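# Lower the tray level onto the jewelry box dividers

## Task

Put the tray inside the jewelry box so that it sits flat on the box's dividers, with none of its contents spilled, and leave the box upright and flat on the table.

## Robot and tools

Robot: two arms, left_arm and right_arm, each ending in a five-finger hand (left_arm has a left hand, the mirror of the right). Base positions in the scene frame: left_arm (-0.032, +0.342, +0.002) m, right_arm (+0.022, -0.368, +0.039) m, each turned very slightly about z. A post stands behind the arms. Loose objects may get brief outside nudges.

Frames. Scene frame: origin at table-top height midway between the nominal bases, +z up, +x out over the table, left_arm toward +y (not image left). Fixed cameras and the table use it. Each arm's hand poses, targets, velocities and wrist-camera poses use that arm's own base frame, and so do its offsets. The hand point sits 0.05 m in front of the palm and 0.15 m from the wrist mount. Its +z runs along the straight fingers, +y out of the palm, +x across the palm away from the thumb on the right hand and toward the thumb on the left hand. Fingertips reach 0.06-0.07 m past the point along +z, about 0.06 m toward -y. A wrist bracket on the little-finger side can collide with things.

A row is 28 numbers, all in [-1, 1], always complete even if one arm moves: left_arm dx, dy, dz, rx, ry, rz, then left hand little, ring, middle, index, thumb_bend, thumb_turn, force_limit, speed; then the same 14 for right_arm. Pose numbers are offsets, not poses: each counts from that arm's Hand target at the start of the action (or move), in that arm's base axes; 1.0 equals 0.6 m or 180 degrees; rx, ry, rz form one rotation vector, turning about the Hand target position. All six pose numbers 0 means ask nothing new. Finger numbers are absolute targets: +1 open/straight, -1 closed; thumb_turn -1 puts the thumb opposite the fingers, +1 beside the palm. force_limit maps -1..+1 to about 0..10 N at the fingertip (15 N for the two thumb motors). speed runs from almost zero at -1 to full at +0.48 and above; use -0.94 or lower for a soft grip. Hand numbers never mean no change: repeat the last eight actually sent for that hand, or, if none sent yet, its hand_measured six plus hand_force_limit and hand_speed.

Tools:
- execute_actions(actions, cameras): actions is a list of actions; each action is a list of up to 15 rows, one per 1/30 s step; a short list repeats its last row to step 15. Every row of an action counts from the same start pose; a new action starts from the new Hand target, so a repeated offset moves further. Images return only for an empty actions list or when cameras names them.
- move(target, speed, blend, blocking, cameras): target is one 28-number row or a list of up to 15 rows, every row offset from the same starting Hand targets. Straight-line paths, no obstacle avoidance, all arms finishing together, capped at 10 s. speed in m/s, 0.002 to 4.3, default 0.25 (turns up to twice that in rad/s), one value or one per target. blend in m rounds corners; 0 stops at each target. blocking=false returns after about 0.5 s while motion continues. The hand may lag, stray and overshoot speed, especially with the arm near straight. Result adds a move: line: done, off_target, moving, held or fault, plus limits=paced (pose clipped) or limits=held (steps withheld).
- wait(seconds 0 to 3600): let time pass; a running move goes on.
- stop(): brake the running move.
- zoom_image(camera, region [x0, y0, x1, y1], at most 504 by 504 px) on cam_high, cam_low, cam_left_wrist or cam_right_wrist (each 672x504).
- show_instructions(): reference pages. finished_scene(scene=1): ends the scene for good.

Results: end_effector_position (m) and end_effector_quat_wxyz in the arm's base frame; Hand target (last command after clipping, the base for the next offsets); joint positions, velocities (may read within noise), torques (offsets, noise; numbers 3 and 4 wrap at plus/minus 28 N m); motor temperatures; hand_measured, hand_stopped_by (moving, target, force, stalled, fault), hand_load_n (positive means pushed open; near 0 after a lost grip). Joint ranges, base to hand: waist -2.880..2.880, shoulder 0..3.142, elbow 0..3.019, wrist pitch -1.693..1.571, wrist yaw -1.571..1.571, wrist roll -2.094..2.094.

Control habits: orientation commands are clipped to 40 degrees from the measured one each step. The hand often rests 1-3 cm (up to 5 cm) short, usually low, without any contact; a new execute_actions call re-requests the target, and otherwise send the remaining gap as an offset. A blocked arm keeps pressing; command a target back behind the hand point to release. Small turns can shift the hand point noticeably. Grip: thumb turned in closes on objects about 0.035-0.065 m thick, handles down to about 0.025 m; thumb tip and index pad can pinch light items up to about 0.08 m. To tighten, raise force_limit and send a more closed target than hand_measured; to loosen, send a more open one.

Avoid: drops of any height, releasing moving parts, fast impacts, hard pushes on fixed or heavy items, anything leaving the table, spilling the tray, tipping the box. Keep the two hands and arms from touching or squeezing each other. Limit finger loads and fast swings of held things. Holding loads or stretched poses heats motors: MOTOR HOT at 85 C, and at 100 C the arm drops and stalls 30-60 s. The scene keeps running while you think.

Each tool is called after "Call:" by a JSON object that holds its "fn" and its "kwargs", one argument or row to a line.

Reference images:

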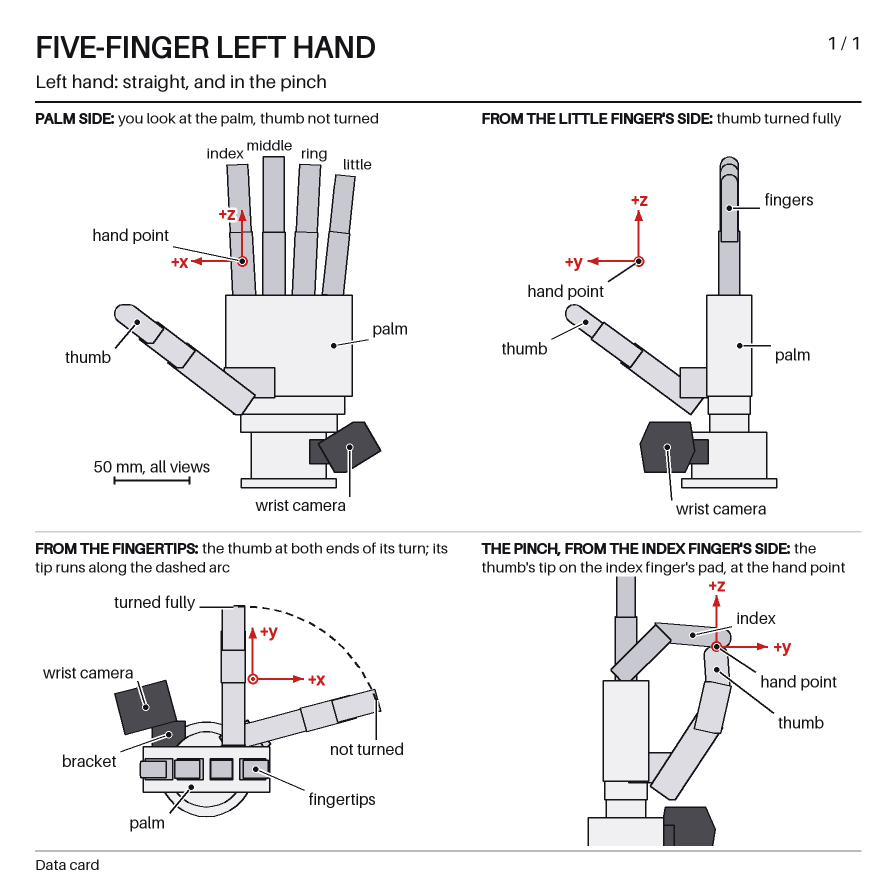

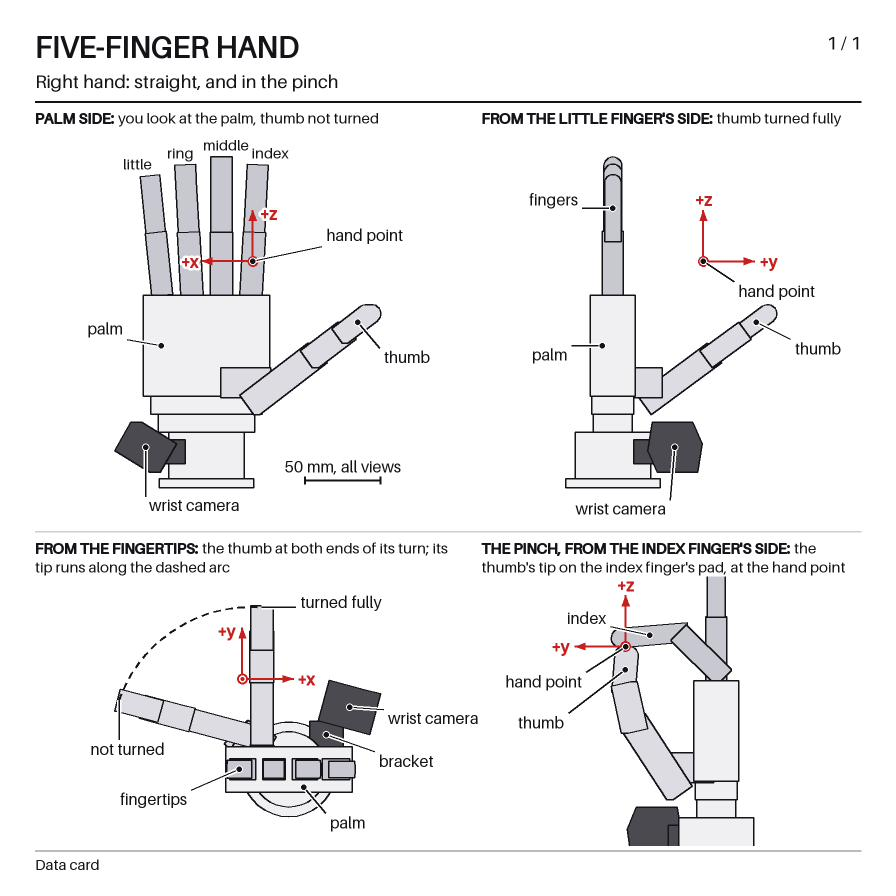

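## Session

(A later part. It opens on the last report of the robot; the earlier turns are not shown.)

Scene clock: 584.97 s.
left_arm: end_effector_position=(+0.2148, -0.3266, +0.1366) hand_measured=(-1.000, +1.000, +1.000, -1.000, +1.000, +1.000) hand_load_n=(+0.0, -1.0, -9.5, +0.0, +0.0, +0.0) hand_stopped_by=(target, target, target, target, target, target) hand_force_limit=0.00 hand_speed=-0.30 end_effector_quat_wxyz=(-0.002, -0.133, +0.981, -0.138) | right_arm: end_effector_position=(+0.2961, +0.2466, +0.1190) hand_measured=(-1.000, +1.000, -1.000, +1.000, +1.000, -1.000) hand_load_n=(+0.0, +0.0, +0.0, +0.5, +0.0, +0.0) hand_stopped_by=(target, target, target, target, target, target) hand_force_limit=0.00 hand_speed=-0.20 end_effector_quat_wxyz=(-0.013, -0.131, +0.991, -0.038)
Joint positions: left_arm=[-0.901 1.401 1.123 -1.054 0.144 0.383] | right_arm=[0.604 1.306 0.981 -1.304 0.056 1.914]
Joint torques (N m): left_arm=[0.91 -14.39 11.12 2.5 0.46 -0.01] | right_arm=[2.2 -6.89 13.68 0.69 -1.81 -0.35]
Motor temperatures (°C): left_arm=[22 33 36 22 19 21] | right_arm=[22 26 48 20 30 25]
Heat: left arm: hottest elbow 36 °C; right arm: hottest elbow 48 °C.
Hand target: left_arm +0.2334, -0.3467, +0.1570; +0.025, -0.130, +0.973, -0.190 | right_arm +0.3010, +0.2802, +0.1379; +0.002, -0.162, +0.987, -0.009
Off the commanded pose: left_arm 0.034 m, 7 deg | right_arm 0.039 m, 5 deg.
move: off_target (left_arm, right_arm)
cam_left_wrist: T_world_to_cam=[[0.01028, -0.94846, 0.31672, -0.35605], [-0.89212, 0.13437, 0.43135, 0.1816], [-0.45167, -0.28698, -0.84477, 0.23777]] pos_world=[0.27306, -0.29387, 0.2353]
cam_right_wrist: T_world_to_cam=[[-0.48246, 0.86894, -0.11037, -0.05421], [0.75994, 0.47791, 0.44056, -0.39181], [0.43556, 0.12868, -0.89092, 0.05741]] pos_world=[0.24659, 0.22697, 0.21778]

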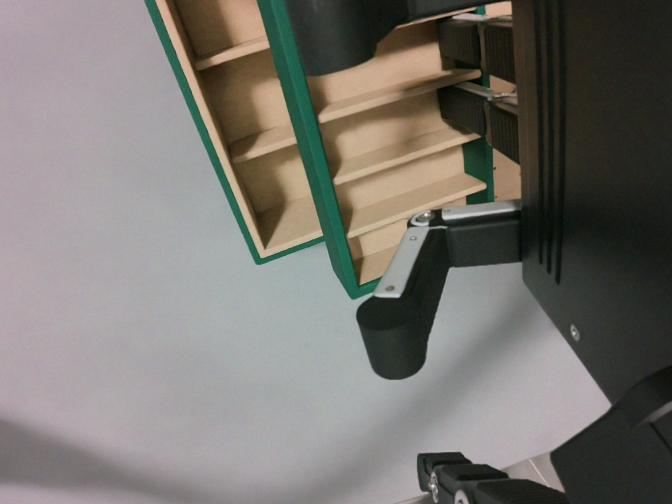

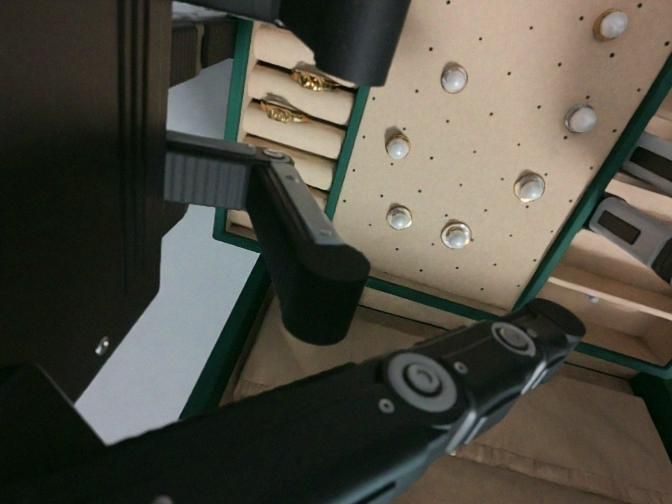

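Call:
{"fn": "move", "kwargs": {
  "target": [0.0147,0.0351,-0.005,0,0,0,-1,1,1,-1,1,1,0,-0.3,0.0180,0.0358,0,0,0,0.0085,-1,1,-1,1,1,-1,0,-0.2],
  "speed": 0.03,
  "cameras": ["cam_left_wrist","cam_right_wrist"]
}}

Call:
{"fn": "zoom_image", "kwargs": {
  "camera": "cam_left_wrist",
  "region": [220, 170, 400, 320]
}}

Call:
{"fn": "zoom_image", "kwargs": {
  "camera": "cam_right_wrist",
  "region": [180, 200, 672, 504]
}}

Scene clock: 597.13 s.
left_arm: end_effector_position=(+0.2240, -0.3073, +0.1349) hand_measured=(-1.000, +1.000, +1.000, -1.000, +1.000, +1.000) hand_load_n=(+0.0, -2.0, -8.0, +0.5, +0.0, +0.0) hand_stopped_by=(target, target, target, target, target, target) hand_force_limit=0.00 hand_speed=-0.30 end_effector_quat_wxyz=(-0.003, -0.136, +0.981, -0.142) | right_arm: end_effector_position=(+0.3079, +0.2677, +0.1195) hand_measured=(-1.000, +1.000, -1.000, +1.000, +1.000, -1.000) hand_load_n=(+0.0, +0.0, +0.0, +0.5, +0.0, +0.0) hand_stopped_by=(target, target, target, target, target, target) hand_force_limit=0.00 hand_speed=-0.20 end_effector_quat_wxyz=(-0.013, -0.144, +0.989, -0.037)
Joint positions: left_arm=[-0.85 1.377 1.094 -1.052 0.159 0.427] | right_arm=[0.629 1.366 1.038 -1.301 0.053 1.912]
Joint torques (N m): left_arm=[0.73 -13.92 10.99 2.39 0.53 0.04] | right_arm=[2.08 -7.65 13.74 0.7 -1.72 -0.29]
Heat: left arm: hottest elbow 35 °C; right arm: hottest elbow 47 °C.
Hand target: left_arm +0.2422, -0.3257, +0.1541; +0.025, -0.130, +0.973, -0.190 | right_arm +0.3117, +0.3017, +0.1378; +0.002, -0.175, +0.984, -0.008
Off the commanded pose: left_arm 0.032 m, 6 deg | right_arm 0.039 m, 5 deg.
move: off_target (left_arm, right_arm)
cam_left_wrist: T_world_to_cam=[[0.01516, -0.94629, 0.32295, -0.33859], [-0.89253, 0.13279, 0.43099, 0.18758], [-0.45073, -0.29478, -0.84259, 0.24315]] pos_world=[0.28215, -0.27364, 0.23338]
cam_right_wrist: T_world_to_cam=[[-0.50548, 0.8561, -0.10759, -0.05663], [0.74762, 0.49682, 0.44073, -0.41237], [0.43076, 0.14235, -0.89117, 0.04783]] pos_world=[0.25907, 0.24654, 0.21828]

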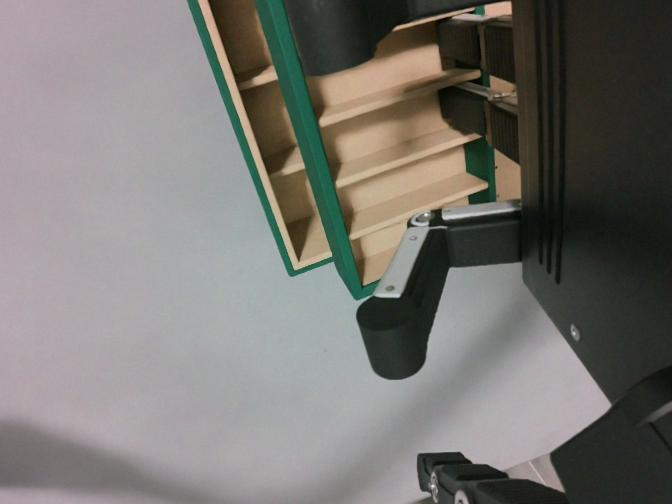

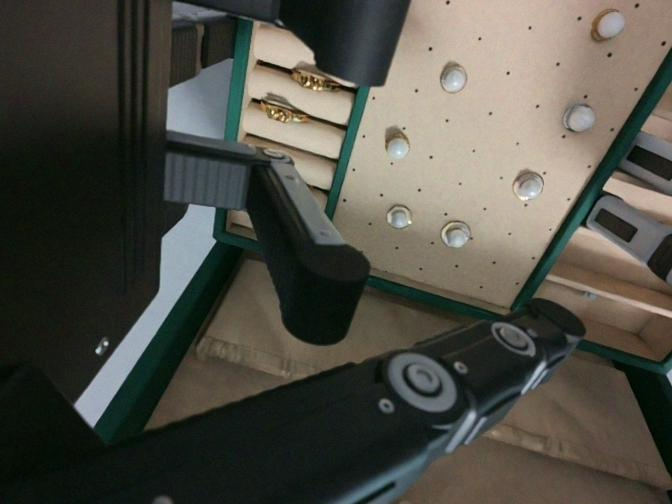

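Scaled by 2.800 from the camera's image (finer frame: 960x720).

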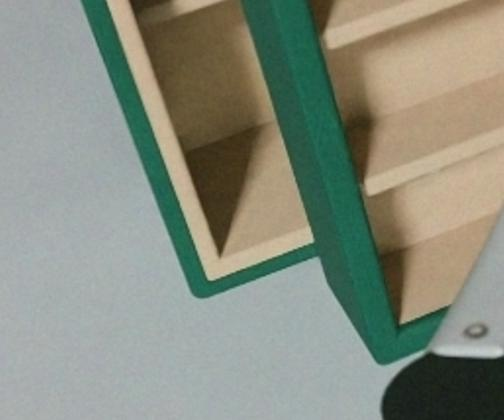

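Scaled by 1.024 from the camera's image (finer frame: 960x720).

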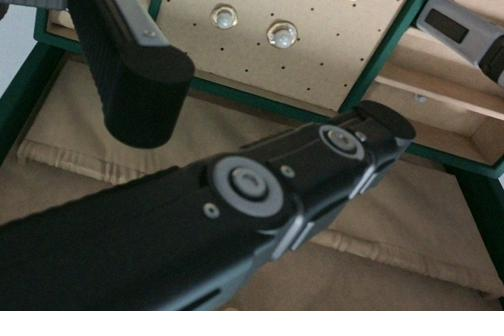

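Call:
{"fn": "move", "kwargs": {
  "target": [
    [-0.0035,0.0129,0,0,0,0,-1,1,1,-1,1,1,0,-0.3,-0.0035,0.0135,0,0,0,0,-1,1,-1,1,1,-1,0,-0.2],
    [-0.0035,0.0129,-0.032,0,0,0,-1,1,1,-1,1,1,0,-0.3,-0.0035,0.0135,-0.025,0,0,0,-1,1,-1,1,1,-1,0,-0.2]
  ],
  "speed": 0.03,
  "cameras": ["cam_left_wrist","cam_right_wrist"]
}}

Call:
{"fn": "zoom_image", "kwargs": {
  "camera": "cam_left_wrist",
  "region": [220, 170, 400, 320]
}}

Call:
{"fn": "zoom_image", "kwargs": {
  "camera": "cam_right_wrist",
  "region": [180, 200, 672, 504]
}}

Scene clock: 610.00 s.
left_arm: end_effector_position=(+0.2226, -0.2976, +0.1206) hand_measured=(-1.000, +1.000, +1.000, -1.000, +1.000, +1.000) hand_load_n=(+0.0, -3.5, -7.0, +0.0, +0.0, +0.0) hand_stopped_by=(target, target, target, target, target, target) hand_force_limit=0.00 hand_speed=-0.30 end_effector_quat_wxyz=(+0.001, -0.138, +0.979, -0.147) | right_arm: end_effector_position=(+0.3112, +0.2811, +0.1152) hand_measured=(-1.000, +1.000, -1.000, +1.000, +1.000, -1.000) hand_load_n=(+0.0, +0.5, +0.0, +0.5, +0.0, +0.0) hand_stopped_by=(target, target, target, target, target, target) hand_force_limit=0.00 hand_speed=-0.20 end_effector_quat_wxyz=(-0.006, -0.154, +0.988, -0.033)
Joint positions: left_arm=[-0.836 1.357 1.036 -1.001 0.161 0.434] | right_arm=[0.649 1.389 1.048 -1.272 0.052 1.912]
Joint torques (N m): left_arm=[0.32 -12.28 11 2.43 0.59 0.05] | right_arm=[2.32 -7.77 11.22 1.07 -1.68 -0.08]
Heat: left arm: hottest elbow 35 °C; right arm: hottest elbow 49 °C.
Hand target: left_arm +0.2401, -0.3180, +0.1350; +0.025, -0.130, +0.973, -0.190 | right_arm +0.3097, +0.3097, +0.1228; +0.002, -0.175, +0.984, -0.008
Off the commanded pose: left_arm 0.030 m, 6 deg | right_arm 0.030 m, 4 deg.
move: off_target (left_arm, right_arm)
cam_left_wrist: T_world_to_cam=[[0.01902, -0.94287, 0.33261, -0.32572], [-0.89717, 0.13073, 0.42189, 0.19279], [-0.44127, -0.30643, -0.84343, 0.22785]] pos_world=[0.27971, -0.26249, 0.21918]
cam_right_wrist: T_world_to_cam=[[-0.52211, 0.84638, -0.10508, -0.05922], [0.73208, 0.50796, 0.45393, -0.41945], [0.43757, 0.16008, -0.88482, 0.03282]] pos_world=[0.26179, 0.25793, 0.21322]

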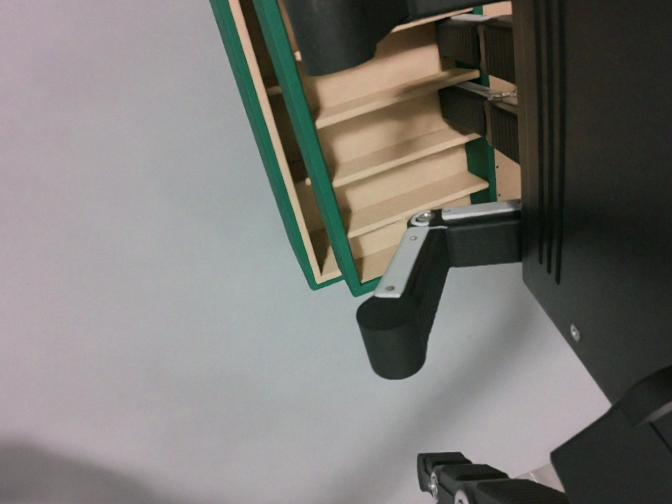

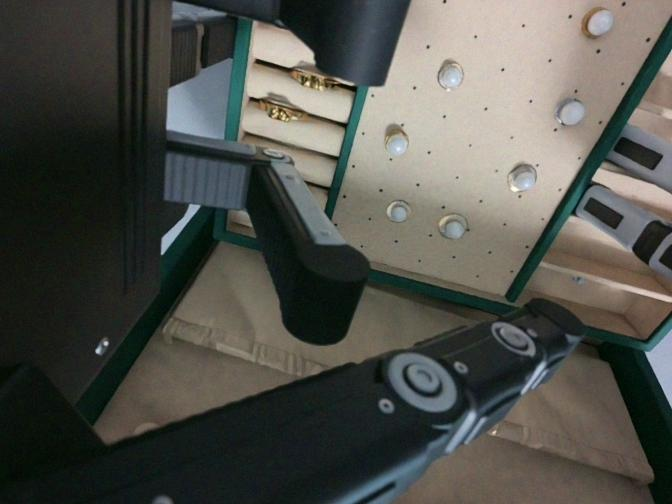

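Scaled by 2.800 from the camera's image (finer frame: 960x720).

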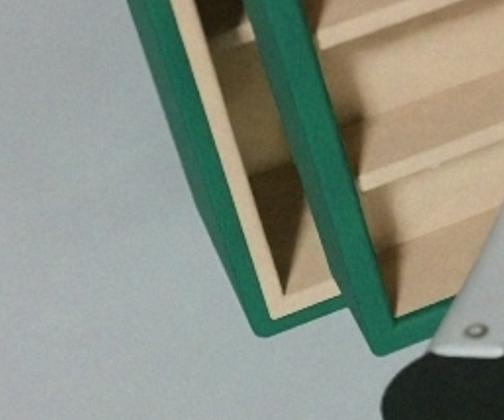

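Scaled by 1.024 from the camera's image (finer frame: 960x720).

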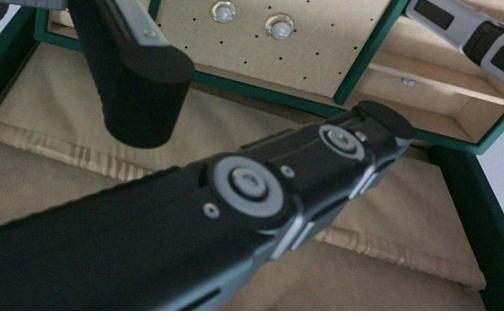

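Call:
{"fn": "move", "kwargs": {
  "target": [-0.0121,0.0003,0,0,0,0,-1,1,1,-1,1,1,0,-0.3,-0.0153,-0.0003,0,0,0,-0.0139,-1,1,-1,1,1,-1,0,-0.2],
  "speed": 0.03,
  "cameras": ["cam_left_wrist","cam_right_wrist"]
}}

Call:
{"fn": "zoom_image", "kwargs": {
  "camera": "cam_left_wrist",
  "region": [220, 170, 400, 320]
}}

Call:
{"fn": "zoom_image", "kwargs": {
  "camera": "cam_right_wrist",
  "region": [180, 200, 672, 504]
}}

Scene clock: 618.37 s.
left_arm: end_effector_position=(+0.2205, -0.2934, +0.1167) hand_measured=(-1.000, +1.000, +1.000, -1.000, +1.000, +1.000) hand_load_n=(+0.0, -3.5, -7.5, +0.5, +0.0, +0.0) hand_stopped_by=(target, target, target, target, target, target) hand_force_limit=0.00 hand_speed=-0.30 end_effector_quat_wxyz=(+0.001, -0.139, +0.980, -0.141) | right_arm: end_effector_position=(+0.3084, +0.2864, +0.1153) hand_measured=(-1.000, +1.000, -1.000, +1.000, +1.000, -1.000) hand_load_n=(+0.0, +0.5, +0.0, +0.0, +0.0, +0.0) hand_stopped_by=(target, target, target, target, target, target) hand_force_limit=0.00 hand_speed=-0.20 end_effector_quat_wxyz=(-0.005, -0.146, +0.989, -0.033)
Joint positions: left_arm=[-0.836 1.356 1.024 -1.001 0.155 0.434] | right_arm=[0.667 1.389 1.048 -1.272 0.052 1.945]
Joint torques (N m): left_arm=[-0.79 -13.22 10.8 2.4 0.71 -0.08] | right_arm=[2.26 -9.23 9.16 1.1 -1.72 0.16]
Heat: left arm: hottest elbow 36 °C; right arm: hottest elbow 47 °C.
Hand target: left_arm +0.2328, -0.3178, +0.1350; +0.025, -0.130, +0.973, -0.190 | right_arm +0.3004, +0.3096, +0.1228; +0.002, -0.154, +0.988, -0.009
Off the commanded pose: left_arm 0.033 m, 6 deg | right_arm 0.026 m, 3 deg.
move: off_target (left_arm, right_arm)
cam_left_wrist: T_world_to_cam=[[0.02123, -0.94673, 0.32132, -0.32077], [-0.89641, 0.12429, 0.42543, 0.18946], [-0.44271, -0.29707, -0.84603, 0.22828]] pos_world=[0.27771, -0.25942, 0.2156]
cam_right_wrist: T_world_to_cam=[[-0.50859, 0.85448, -0.10584, -0.07163], [0.73886, 0.49624, 0.45588, -0.41907], [0.44206, 0.15366, -0.88373, 0.03368]] pos_world=[0.25831, 0.26399, 0.21322]

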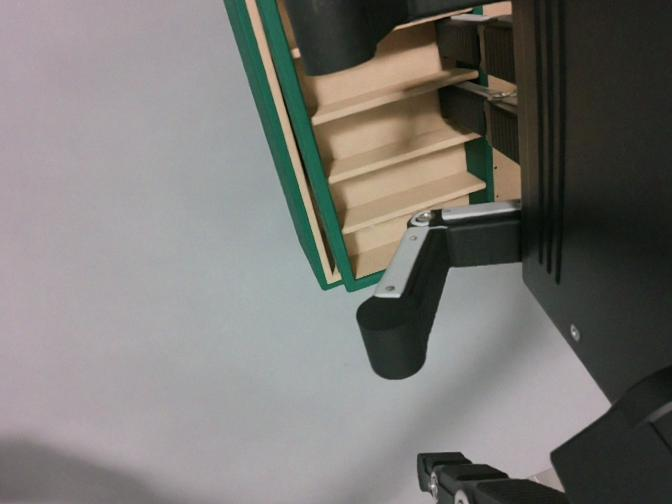

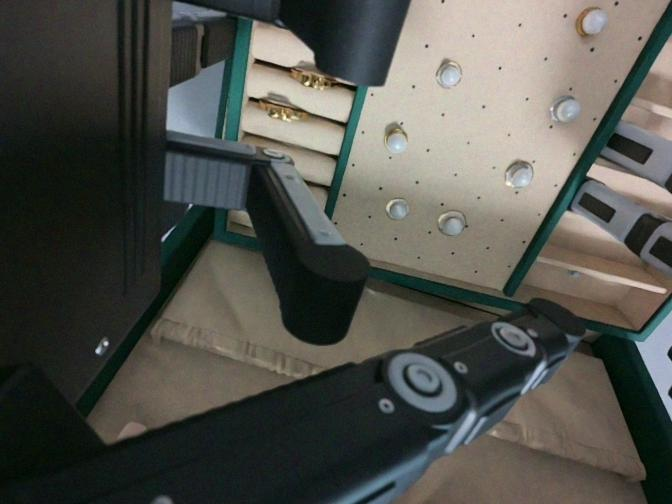

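Scaled by 2.800 from the camera's image (finer frame: 960x720).

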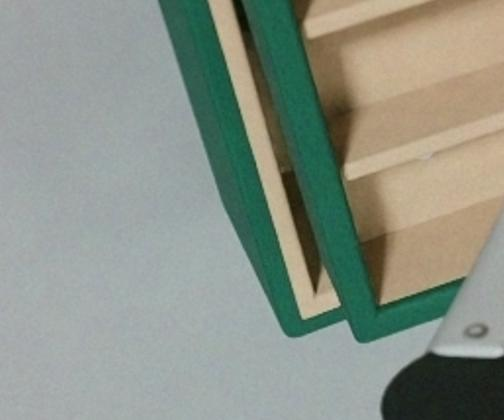

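Scaled by 1.024 from the camera's image (finer frame: 960x720).

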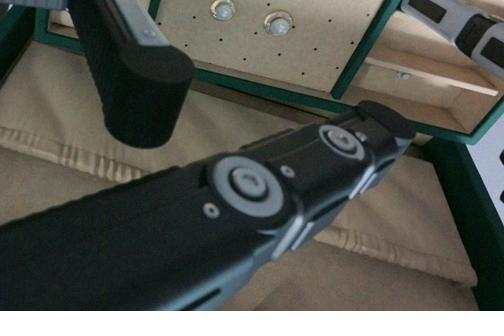

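Call:
{"fn": "zoom_image", "kwargs": {
  "camera": "cam_right_wrist",
  "region": [150, 180, 330, 330]
}}

Call:
{"fn": "zoom_image", "kwargs": {
  "camera": "cam_right_wrist",
  "region": [520, 250, 672, 400]
}}

Scaled by 2.800 from the camera's image (finer frame: 960x720).

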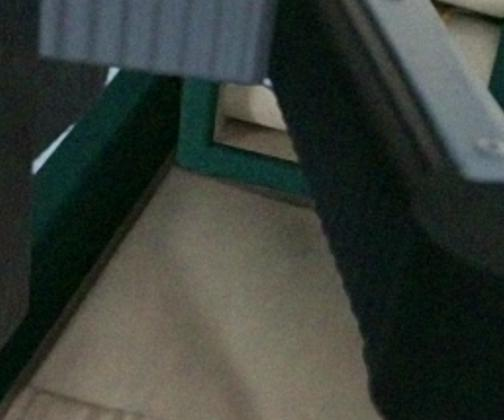

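Scaled by 3.316 from the camera's image (finer frame: 960x720).

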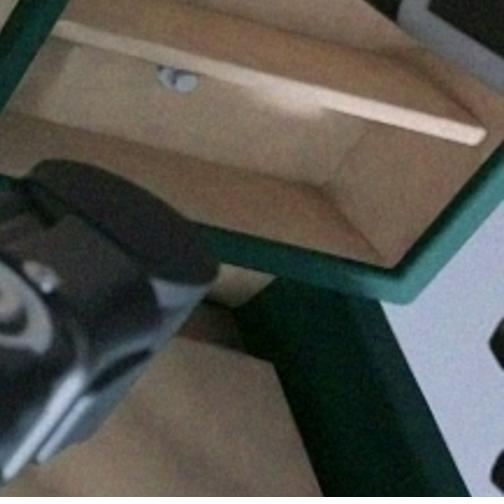

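Call:
{"fn": "move", "kwargs": {
  "target": [-0.0056,-0.0050,0.004,0,0,0,-1,1,1,-1,1,1,0,-0.3,-0.0104,-0.0062,0,0,0,-0.0083,-1,1,-1,1,1,-1,0,-0.2],
  "speed": 0.03,
  "cameras": ["cam_left_wrist","cam_right_wrist"]
}}

Call:
{"fn": "zoom_image", "kwargs": {
  "camera": "cam_left_wrist",
  "region": [220, 170, 400, 320]
}}

Call:
{"fn": "zoom_image", "kwargs": {
  "camera": "cam_right_wrist",
  "region": [180, 200, 672, 504]
}}

Scene clock: 629.67 s.
left_arm: end_effector_position=(+0.2194, -0.2942, +0.1166) hand_measured=(-1.000, +1.000, +1.000, -1.000, +1.000, +1.000) hand_load_n=(+0.0, -3.0, -10.0, +0.0, +0.0, +0.0) hand_stopped_by=(target, target, target, target, target, target) hand_force_limit=0.00 hand_speed=-0.30 end_effector_quat_wxyz=(+0.002, -0.137, +0.981, -0.140) | right_arm: end_effector_position=(+0.3047, +0.2836, +0.1116) hand_measured=(-1.000, +1.000, -1.000, +1.000, +1.000, -1.000) hand_load_n=(+0.0, +0.5, +0.0, +0.0, +0.0, +0.0) hand_stopped_by=(target, target, target, target, target, target) hand_force_limit=0.00 hand_speed=-0.20 end_effector_quat_wxyz=(-0.009, -0.131, +0.991, -0.035)
Joint positions: left_arm=[-0.841 1.356 1.024 -1.001 0.152 0.434] | right_arm=[0.672 1.383 1.033 -1.272 0.052 1.981]
Joint torques (N m): left_arm=[-1.32 -13.45 11.22 2.25 0.69 -0.19] | right_arm=[2.49 -10.34 8.75 0.98 -1.73 0.19]
Heat: left arm: hottest elbow 36 °C; right arm: hottest elbow 45 °C.
Hand target: left_arm +0.2294, -0.3209, +0.1374; +0.025, -0.130, +0.973, -0.190 | right_arm +0.2942, +0.3058, +0.1228; +0.002, -0.141, +0.990, -0.009
Off the commanded pose: left_arm 0.035 m, 6 deg | right_arm 0.027 m, 3 deg.
move: off_target (left_arm, right_arm)
cam_left_wrist: T_world_to_cam=[[0.01652, -0.94728, 0.31999, -0.32046], [-0.8966, 0.1276, 0.42406, 0.18984], [-0.44253, -0.29391, -0.84722, 0.22848]] pos_world=[0.27662, -0.26063, 0.21561]
cam_right_wrist: T_world_to_cam=[[-0.48255, 0.86913, -0.10849, -0.08325], [0.75598, 0.47584, 0.44953, -0.41206], [0.44232, 0.13491, -0.88665, 0.03801]] pos_world=[0.25452, 0.2633, 0.20991]

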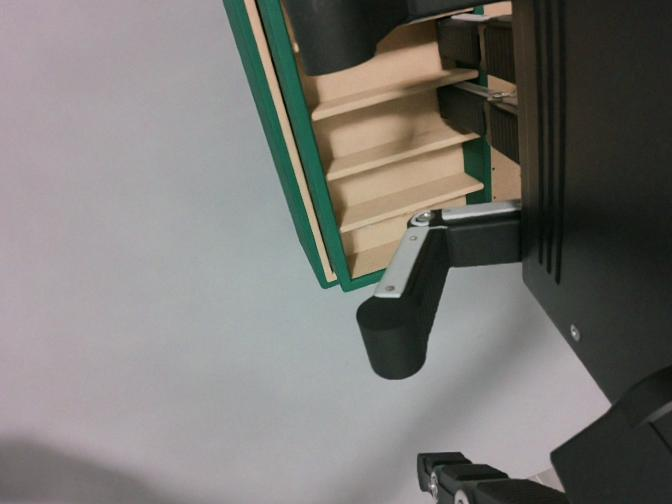

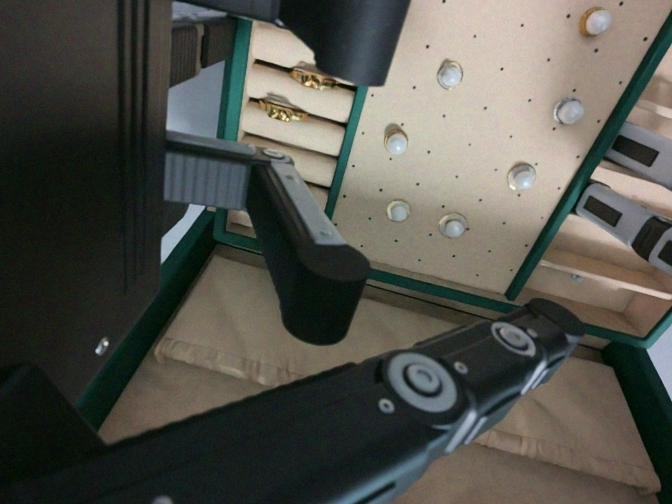

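Scaled by 2.800 from the camera's image (finer frame: 960x720).

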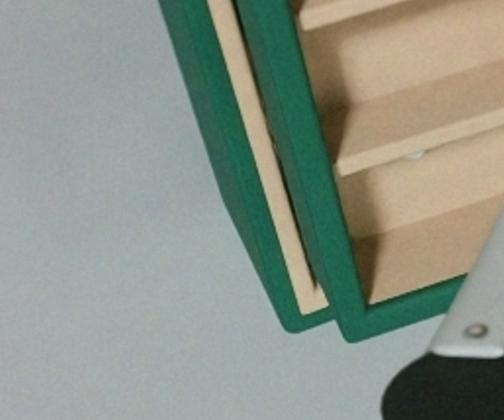

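Scaled by 1.024 from the camera's image (finer frame: 960x720).

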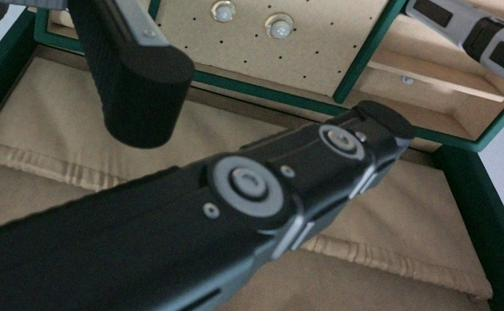

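Call:
{"fn": "zoom_image", "kwargs": {
  "camera": "cam_left_wrist",
  "region": [285, 170, 355, 300]
}}

Scaled by 3.877 from the camera's image (finer frame: 960x720).

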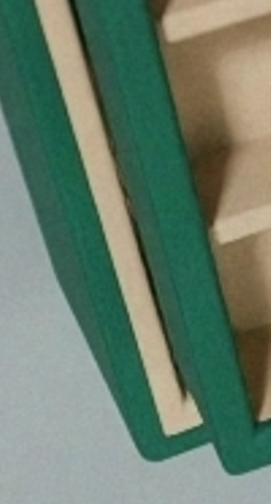

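Call:
{"fn": "execute_actions", "kwargs": {
  "actions": [],
  "cameras": ["cam_high","cam_low"]
}}

Call:
{"fn": "zoom_image", "kwargs": {
  "camera": "cam_high",
  "region": [370, 120, 490, 260]
}}

Call:
{"fn": "zoom_image", "kwargs": {
  "camera": "cam_low",
  "region": [260, 120, 420, 280]
}}

Scene clock: 639.30 s.
left_arm: end_effector_position=(+0.2194, -0.2942, +0.1166) hand_measured=(-1.000, +1.000, +1.000, -1.000, +1.000, +1.000) hand_load_n=(+0.0, -2.5, -10.0, +0.0, +0.0, +0.0) hand_stopped_by=(target, target, target, target, target, target) hand_force_limit=0.00 hand_speed=-0.30 end_effector_quat_wxyz=(+0.002, -0.137, +0.981, -0.140) | right_arm: end_effector_position=(+0.3048, +0.2836, +0.1116) hand_measured=(-1.000, +1.000, -1.000, +1.000, +1.000, -1.000) hand_load_n=(+0.0, +0.5, +0.0, +0.0, +0.0, -0.5) hand_stopped_by=(target, target, target, target, target, target) hand_force_limit=0.00 hand_speed=-0.20 end_effector_quat_wxyz=(-0.009, -0.131, +0.991, -0.035)
Joint positions: left_arm=[-0.841 1.356 1.024 -1.001 0.152 0.434] | right_arm=[0.672 1.383 1.033 -1.272 0.052 1.981]
Joint velocities: within noise
Joint torques (N m): left_arm=[-1.32 -13.45 11.21 2.22 0.69 -0.19] | right_arm=[2.43 -10.34 8.64 1.05 -1.74 0.2]
Motor temperatures (°C): left_arm=[22 31 37 22 20 21] | right_arm=[22 27 45 20 30 25]
Heat: left arm: hottest elbow 37 °C; right arm: hottest elbow 45 °C.
Hand target: left_arm +0.2294, -0.3209, +0.1374; +0.025, -0.130, +0.973, -0.190 | right_arm +0.2942, +0.3058, +0.1228; +0.002, -0.141, +0.990, -0.009
Off the commanded pose: left_arm 0.035 m, 6 deg | right_arm 0.027 m, 3 deg.
Images, in order (width x height): cam_high 672x504, cam_low 672x504.

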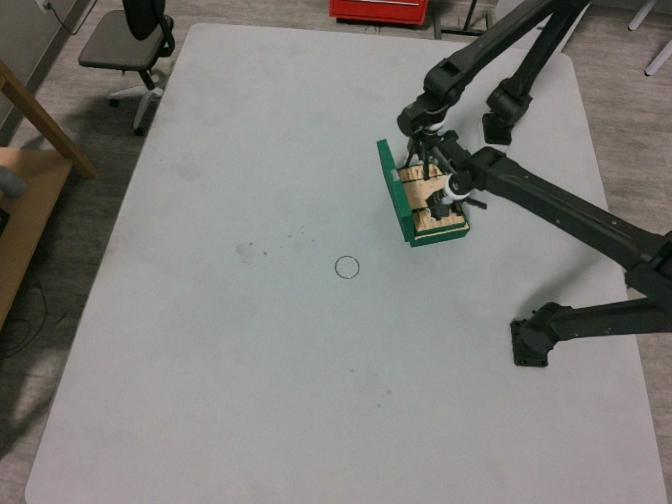

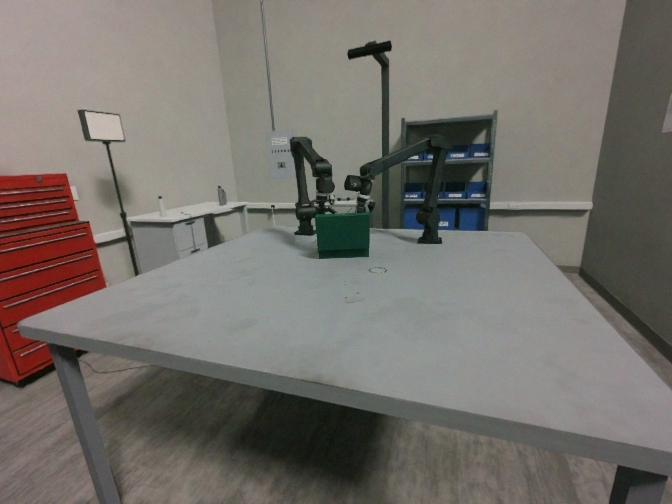

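Scaled by 3.600 from the camera's image (finer frame: 960x720).

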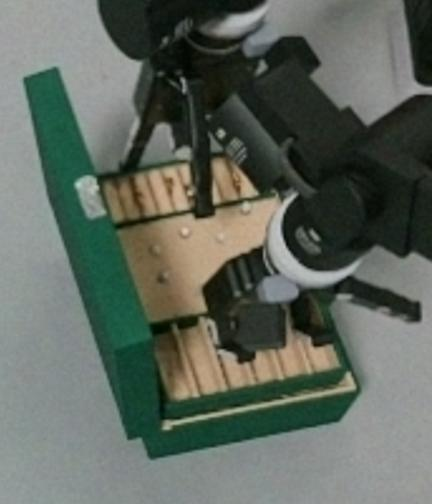

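Scaled by 3.150 from the camera's image (finer frame: 960x720).

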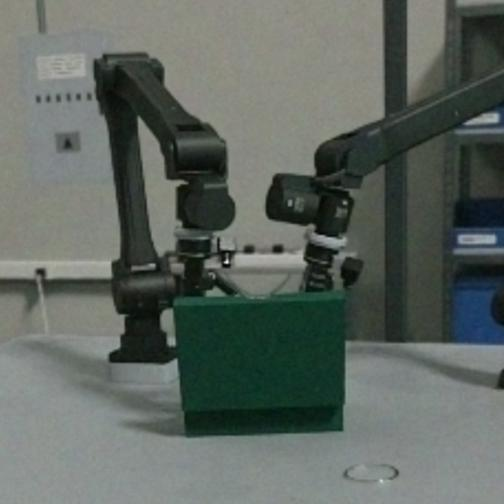

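Call:
{"fn": "move", "kwargs": {
  "target": [0,0,-0.013,0,0,0,-1,1,1,-1,1,1,0,-0.3,0,0,-0.007,0,0,0,-1,1,-1,1,1,-1,0,-0.2],
  "speed": 0.02,
  "cameras": ["cam_left_wrist","cam_right_wrist","cam_high"]
}}

Call:
{"fn": "zoom_image", "kwargs": {
  "camera": "cam_left_wrist",
  "region": [285, 170, 355, 300]
}}

Call:
{"fn": "zoom_image", "kwargs": {
  "camera": "cam_high",
  "region": [370, 120, 490, 260]
}}

Scene clock: 641.60 s.
left_arm: end_effector_position=(+0.2186, -0.2938, +0.1133) hand_measured=(-1.000, +1.000, +1.000, -1.000, +1.000, +1.000) hand_load_n=(+0.0, -2.0, -9.5, +0.5, -0.5, +0.0) hand_stopped_by=(target, target, target, target, target, target) hand_force_limit=0.00 hand_speed=-0.30 end_effector_quat_wxyz=(+0.002, -0.137, +0.980, -0.141) | right_arm: end_effector_position=(+0.3036, +0.2832, +0.1086) hand_measured=(-1.000, +1.000, -1.000, +1.000, +1.000, -1.000) hand_load_n=(+0.0, +0.5, +0.0, +0.0, +0.0, +0.0) hand_stopped_by=(target, target, target, target, target, target) hand_force_limit=0.00 hand_speed=-0.20 end_effector_quat_wxyz=(-0.009, -0.130, +0.991, -0.036)
Joint positions: left_arm=[-0.842 1.355 1.014 -0.99 0.152 0.434] | right_arm=[0.673 1.383 1.024 -1.264 0.052 1.984]
Joint torques (N m): left_arm=[-1.2 -12.86 10.73 2.52 0.68 -0.19] | right_arm=[2.61 -10.17 8.75 1.21 -1.72 0.17]
Heat: left arm: hottest elbow 37 °C; right arm: hottest elbow 45 °C.
Hand target: left_arm +0.2295, -0.3207, +0.1295; +0.025, -0.130, +0.973, -0.190 | right_arm +0.2942, +0.3059, +0.1186; +0.002, -0.141, +0.990, -0.009
Off the commanded pose: left_arm 0.033 m, 6 deg | right_arm 0.026 m, 4 deg.
move: off_target (left_arm, right_arm)
cam_left_wrist: T_world_to_cam=[[0.0154, -0.94674, 0.32164, -0.31871], [-0.8971, 0.12897, 0.42258, 0.19116], [-0.44155, -0.29505, -0.84733, 0.22492]] pos_world=[0.27571, -0.26003, 0.21231]
cam_right_wrist: T_world_to_cam=[[-0.48092, 0.87, -0.1087, -0.08457], [0.75691, 0.47454, 0.44933, -0.40956], [0.4425, 0.13381, -0.88673, 0.03617]] pos_world=[0.25332, 0.26309, 0.20691]
Images, in order (width x height): cam_high 672x504, cam_left_wrist 672x504, cam_right_wrist 672x504.

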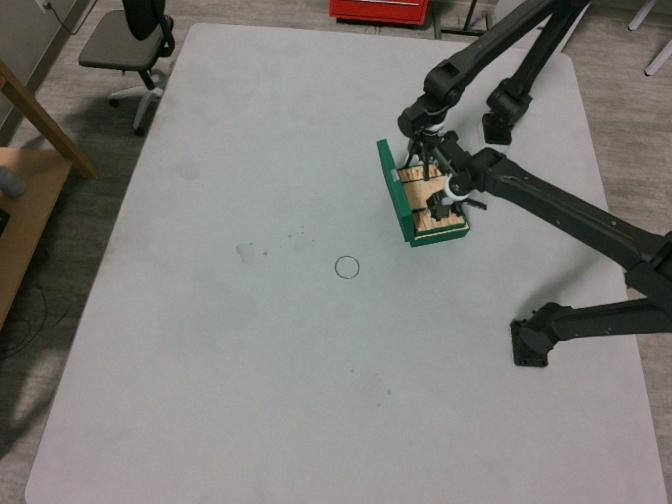

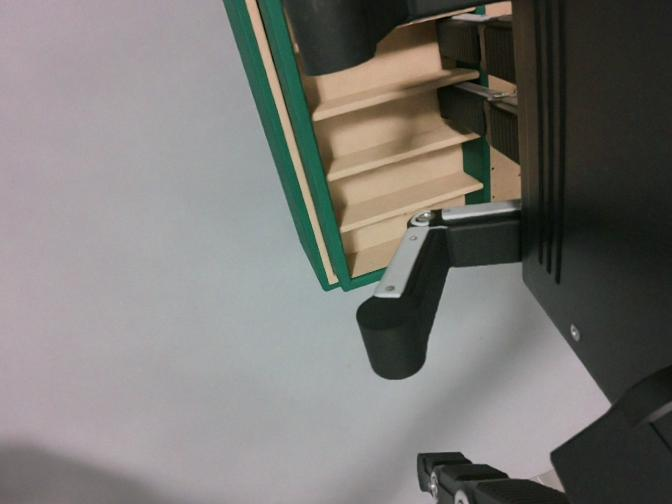

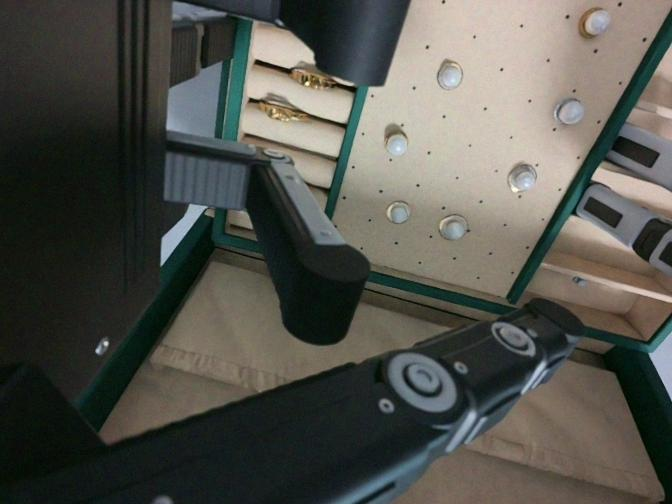

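Scaled by 3.877 from the camera's image (finer frame: 960x720).

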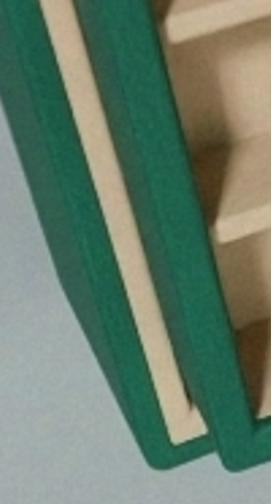

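Scaled by 3.600 from the camera's image (finer frame: 960x720).

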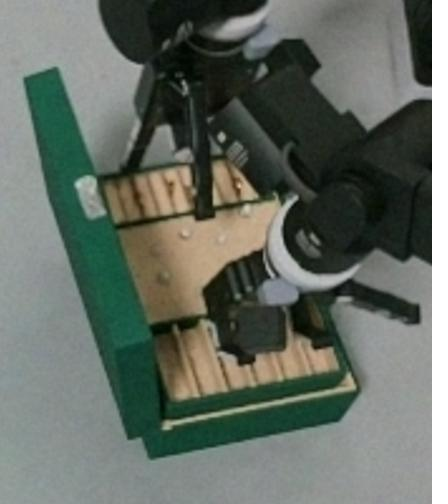

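Call:
{"fn": "move", "kwargs": {
  "target": [0,0,-0.014,0,0,0,-1,1,1,-1,1,1,0,-0.3,0,0,-0.014,0,0,0,-1,1,-1,1,1,-1,0,-0.2],
  "speed": 0.02,
  "cameras": ["cam_left_wrist","cam_right_wrist","cam_high"]
}}

Call:
{"fn": "zoom_image", "kwargs": {
  "camera": "cam_left_wrist",
  "region": [285, 170, 355, 300]
}}

Call:
{"fn": "zoom_image", "kwargs": {
  "camera": "cam_high",
  "region": [370, 120, 490, 260]
}}

Scene clock: 644.10 s.
left_arm: end_effector_position=(+0.2184, -0.2942, +0.1088) hand_measured=(-1.000, +1.000, +1.000, -1.000, +1.000, +1.000) hand_load_n=(+0.5, -2.0, -10.0, +0.5, +0.0, +0.0) hand_stopped_by=(target, target, target, target, target, target) hand_force_limit=0.00 hand_speed=-0.30 end_effector_quat_wxyz=(+0.004, -0.136, +0.980, -0.145) | right_arm: end_effector_position=(+0.3029, +0.2823, +0.1025) hand_measured=(-1.000, +1.000, -1.000, +1.000, +1.000, -1.000) hand_load_n=(+0.0, +0.5, +0.0, +0.0, +0.0, +0.0) hand_stopped_by=(target, target, target, target, target, target) hand_force_limit=0.00 hand_speed=-0.20 end_effector_quat_wxyz=(-0.006, -0.129, +0.991, -0.035)
Joint positions: left_arm=[-0.843 1.354 1.001 -0.969 0.153 0.434] | right_arm=[0.673 1.383 1.007 -1.241 0.053 1.986]
Joint torques (N m): left_arm=[-1.2 -12.04 10.47 2.77 0.65 -0.19] | right_arm=[2.55 -9.47 8.88 0.96 -1.78 0.15]
Heat: left arm: hottest elbow 37 °C; right arm: hottest elbow 45 °C.
Hand target: left_arm +0.2295, -0.3208, +0.1211; +0.025, -0.130, +0.973, -0.190 | right_arm +0.2942, +0.3059, +0.1102; +0.002, -0.141, +0.990, -0.009
Off the commanded pose: left_arm 0.031 m, 6 deg | right_arm 0.026 m, 3 deg.
move: off_target (left_arm, right_arm)
cam_left_wrist: T_world_to_cam=[[0.01295, -0.94474, 0.32755, -0.31722], [-0.8989, 0.13248, 0.41765, 0.1949], [-0.43796, -0.29984, -0.84751, 0.21875]] pos_world=[0.2751, -0.25992, 0.2079]
cam_right_wrist: T_world_to_cam=[[-0.4788, 0.87112, -0.10912, -0.08562], [0.75578, 0.47223, 0.45365, -0.40525], [0.44671, 0.13473, -0.88448, 0.02942]] pos_world=[0.25214, 0.26199, 0.20052]
Images, in order (width x height): cam_high 672x504, cam_left_wrist 672x504, cam_right_wrist 672x504.

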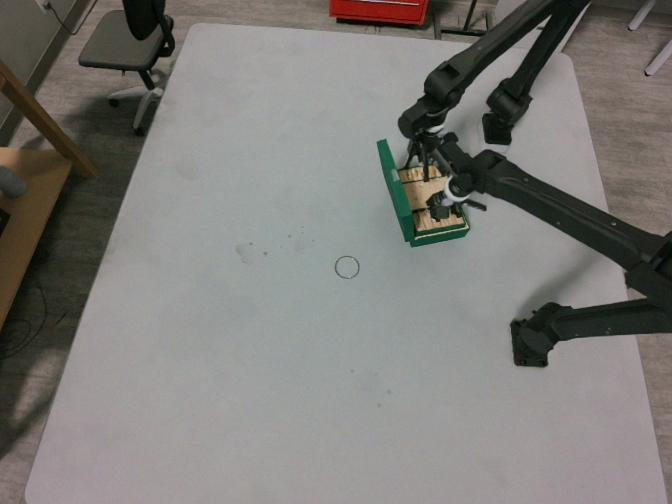

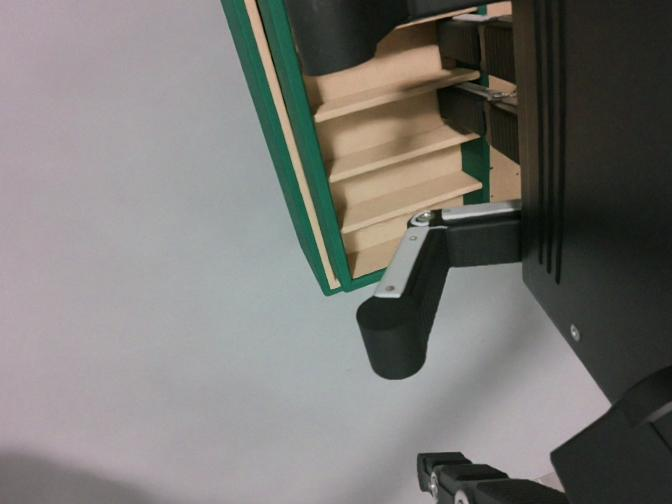

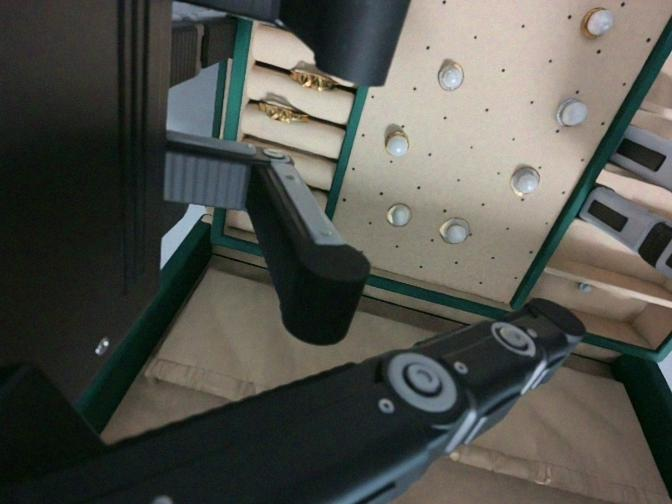

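Scaled by 3.877 from the camera's image (finer frame: 960x720).

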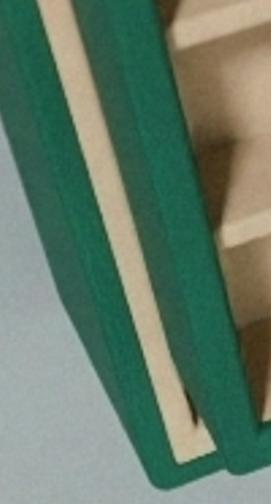

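Scaled by 3.600 from the camera's image (finer frame: 960x720).

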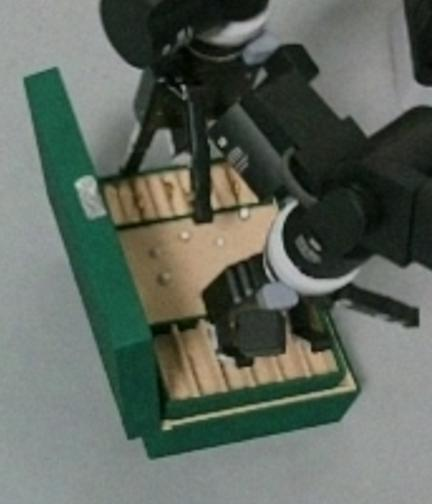

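Call:
{"fn": "zoom_image", "kwargs": {
  "camera": "cam_right_wrist",
  "region": [150, 180, 330, 330]
}}

Call:
{"fn": "zoom_image", "kwargs": {
  "camera": "cam_right_wrist",
  "region": [522, 260, 672, 410]
}}

Scaled by 2.800 from the camera's image (finer frame: 960x720).

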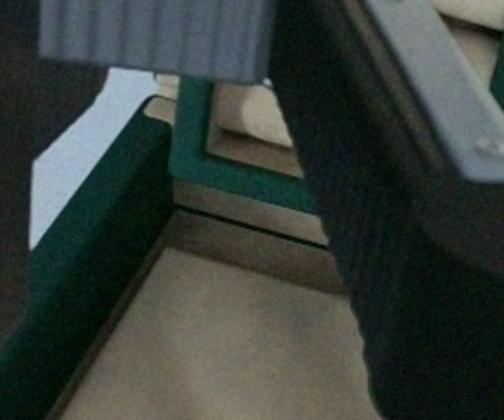

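Scaled by 3.360 from the camera's image (finer frame: 960x720).

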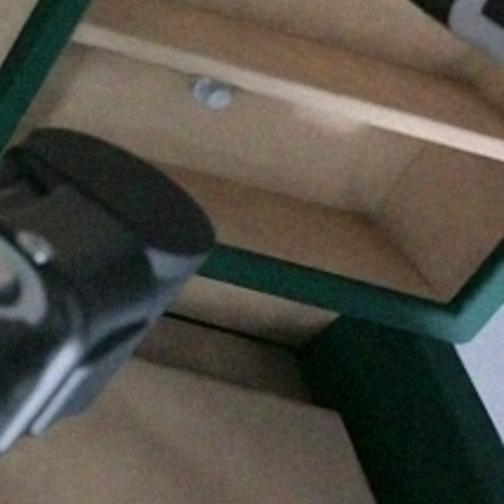

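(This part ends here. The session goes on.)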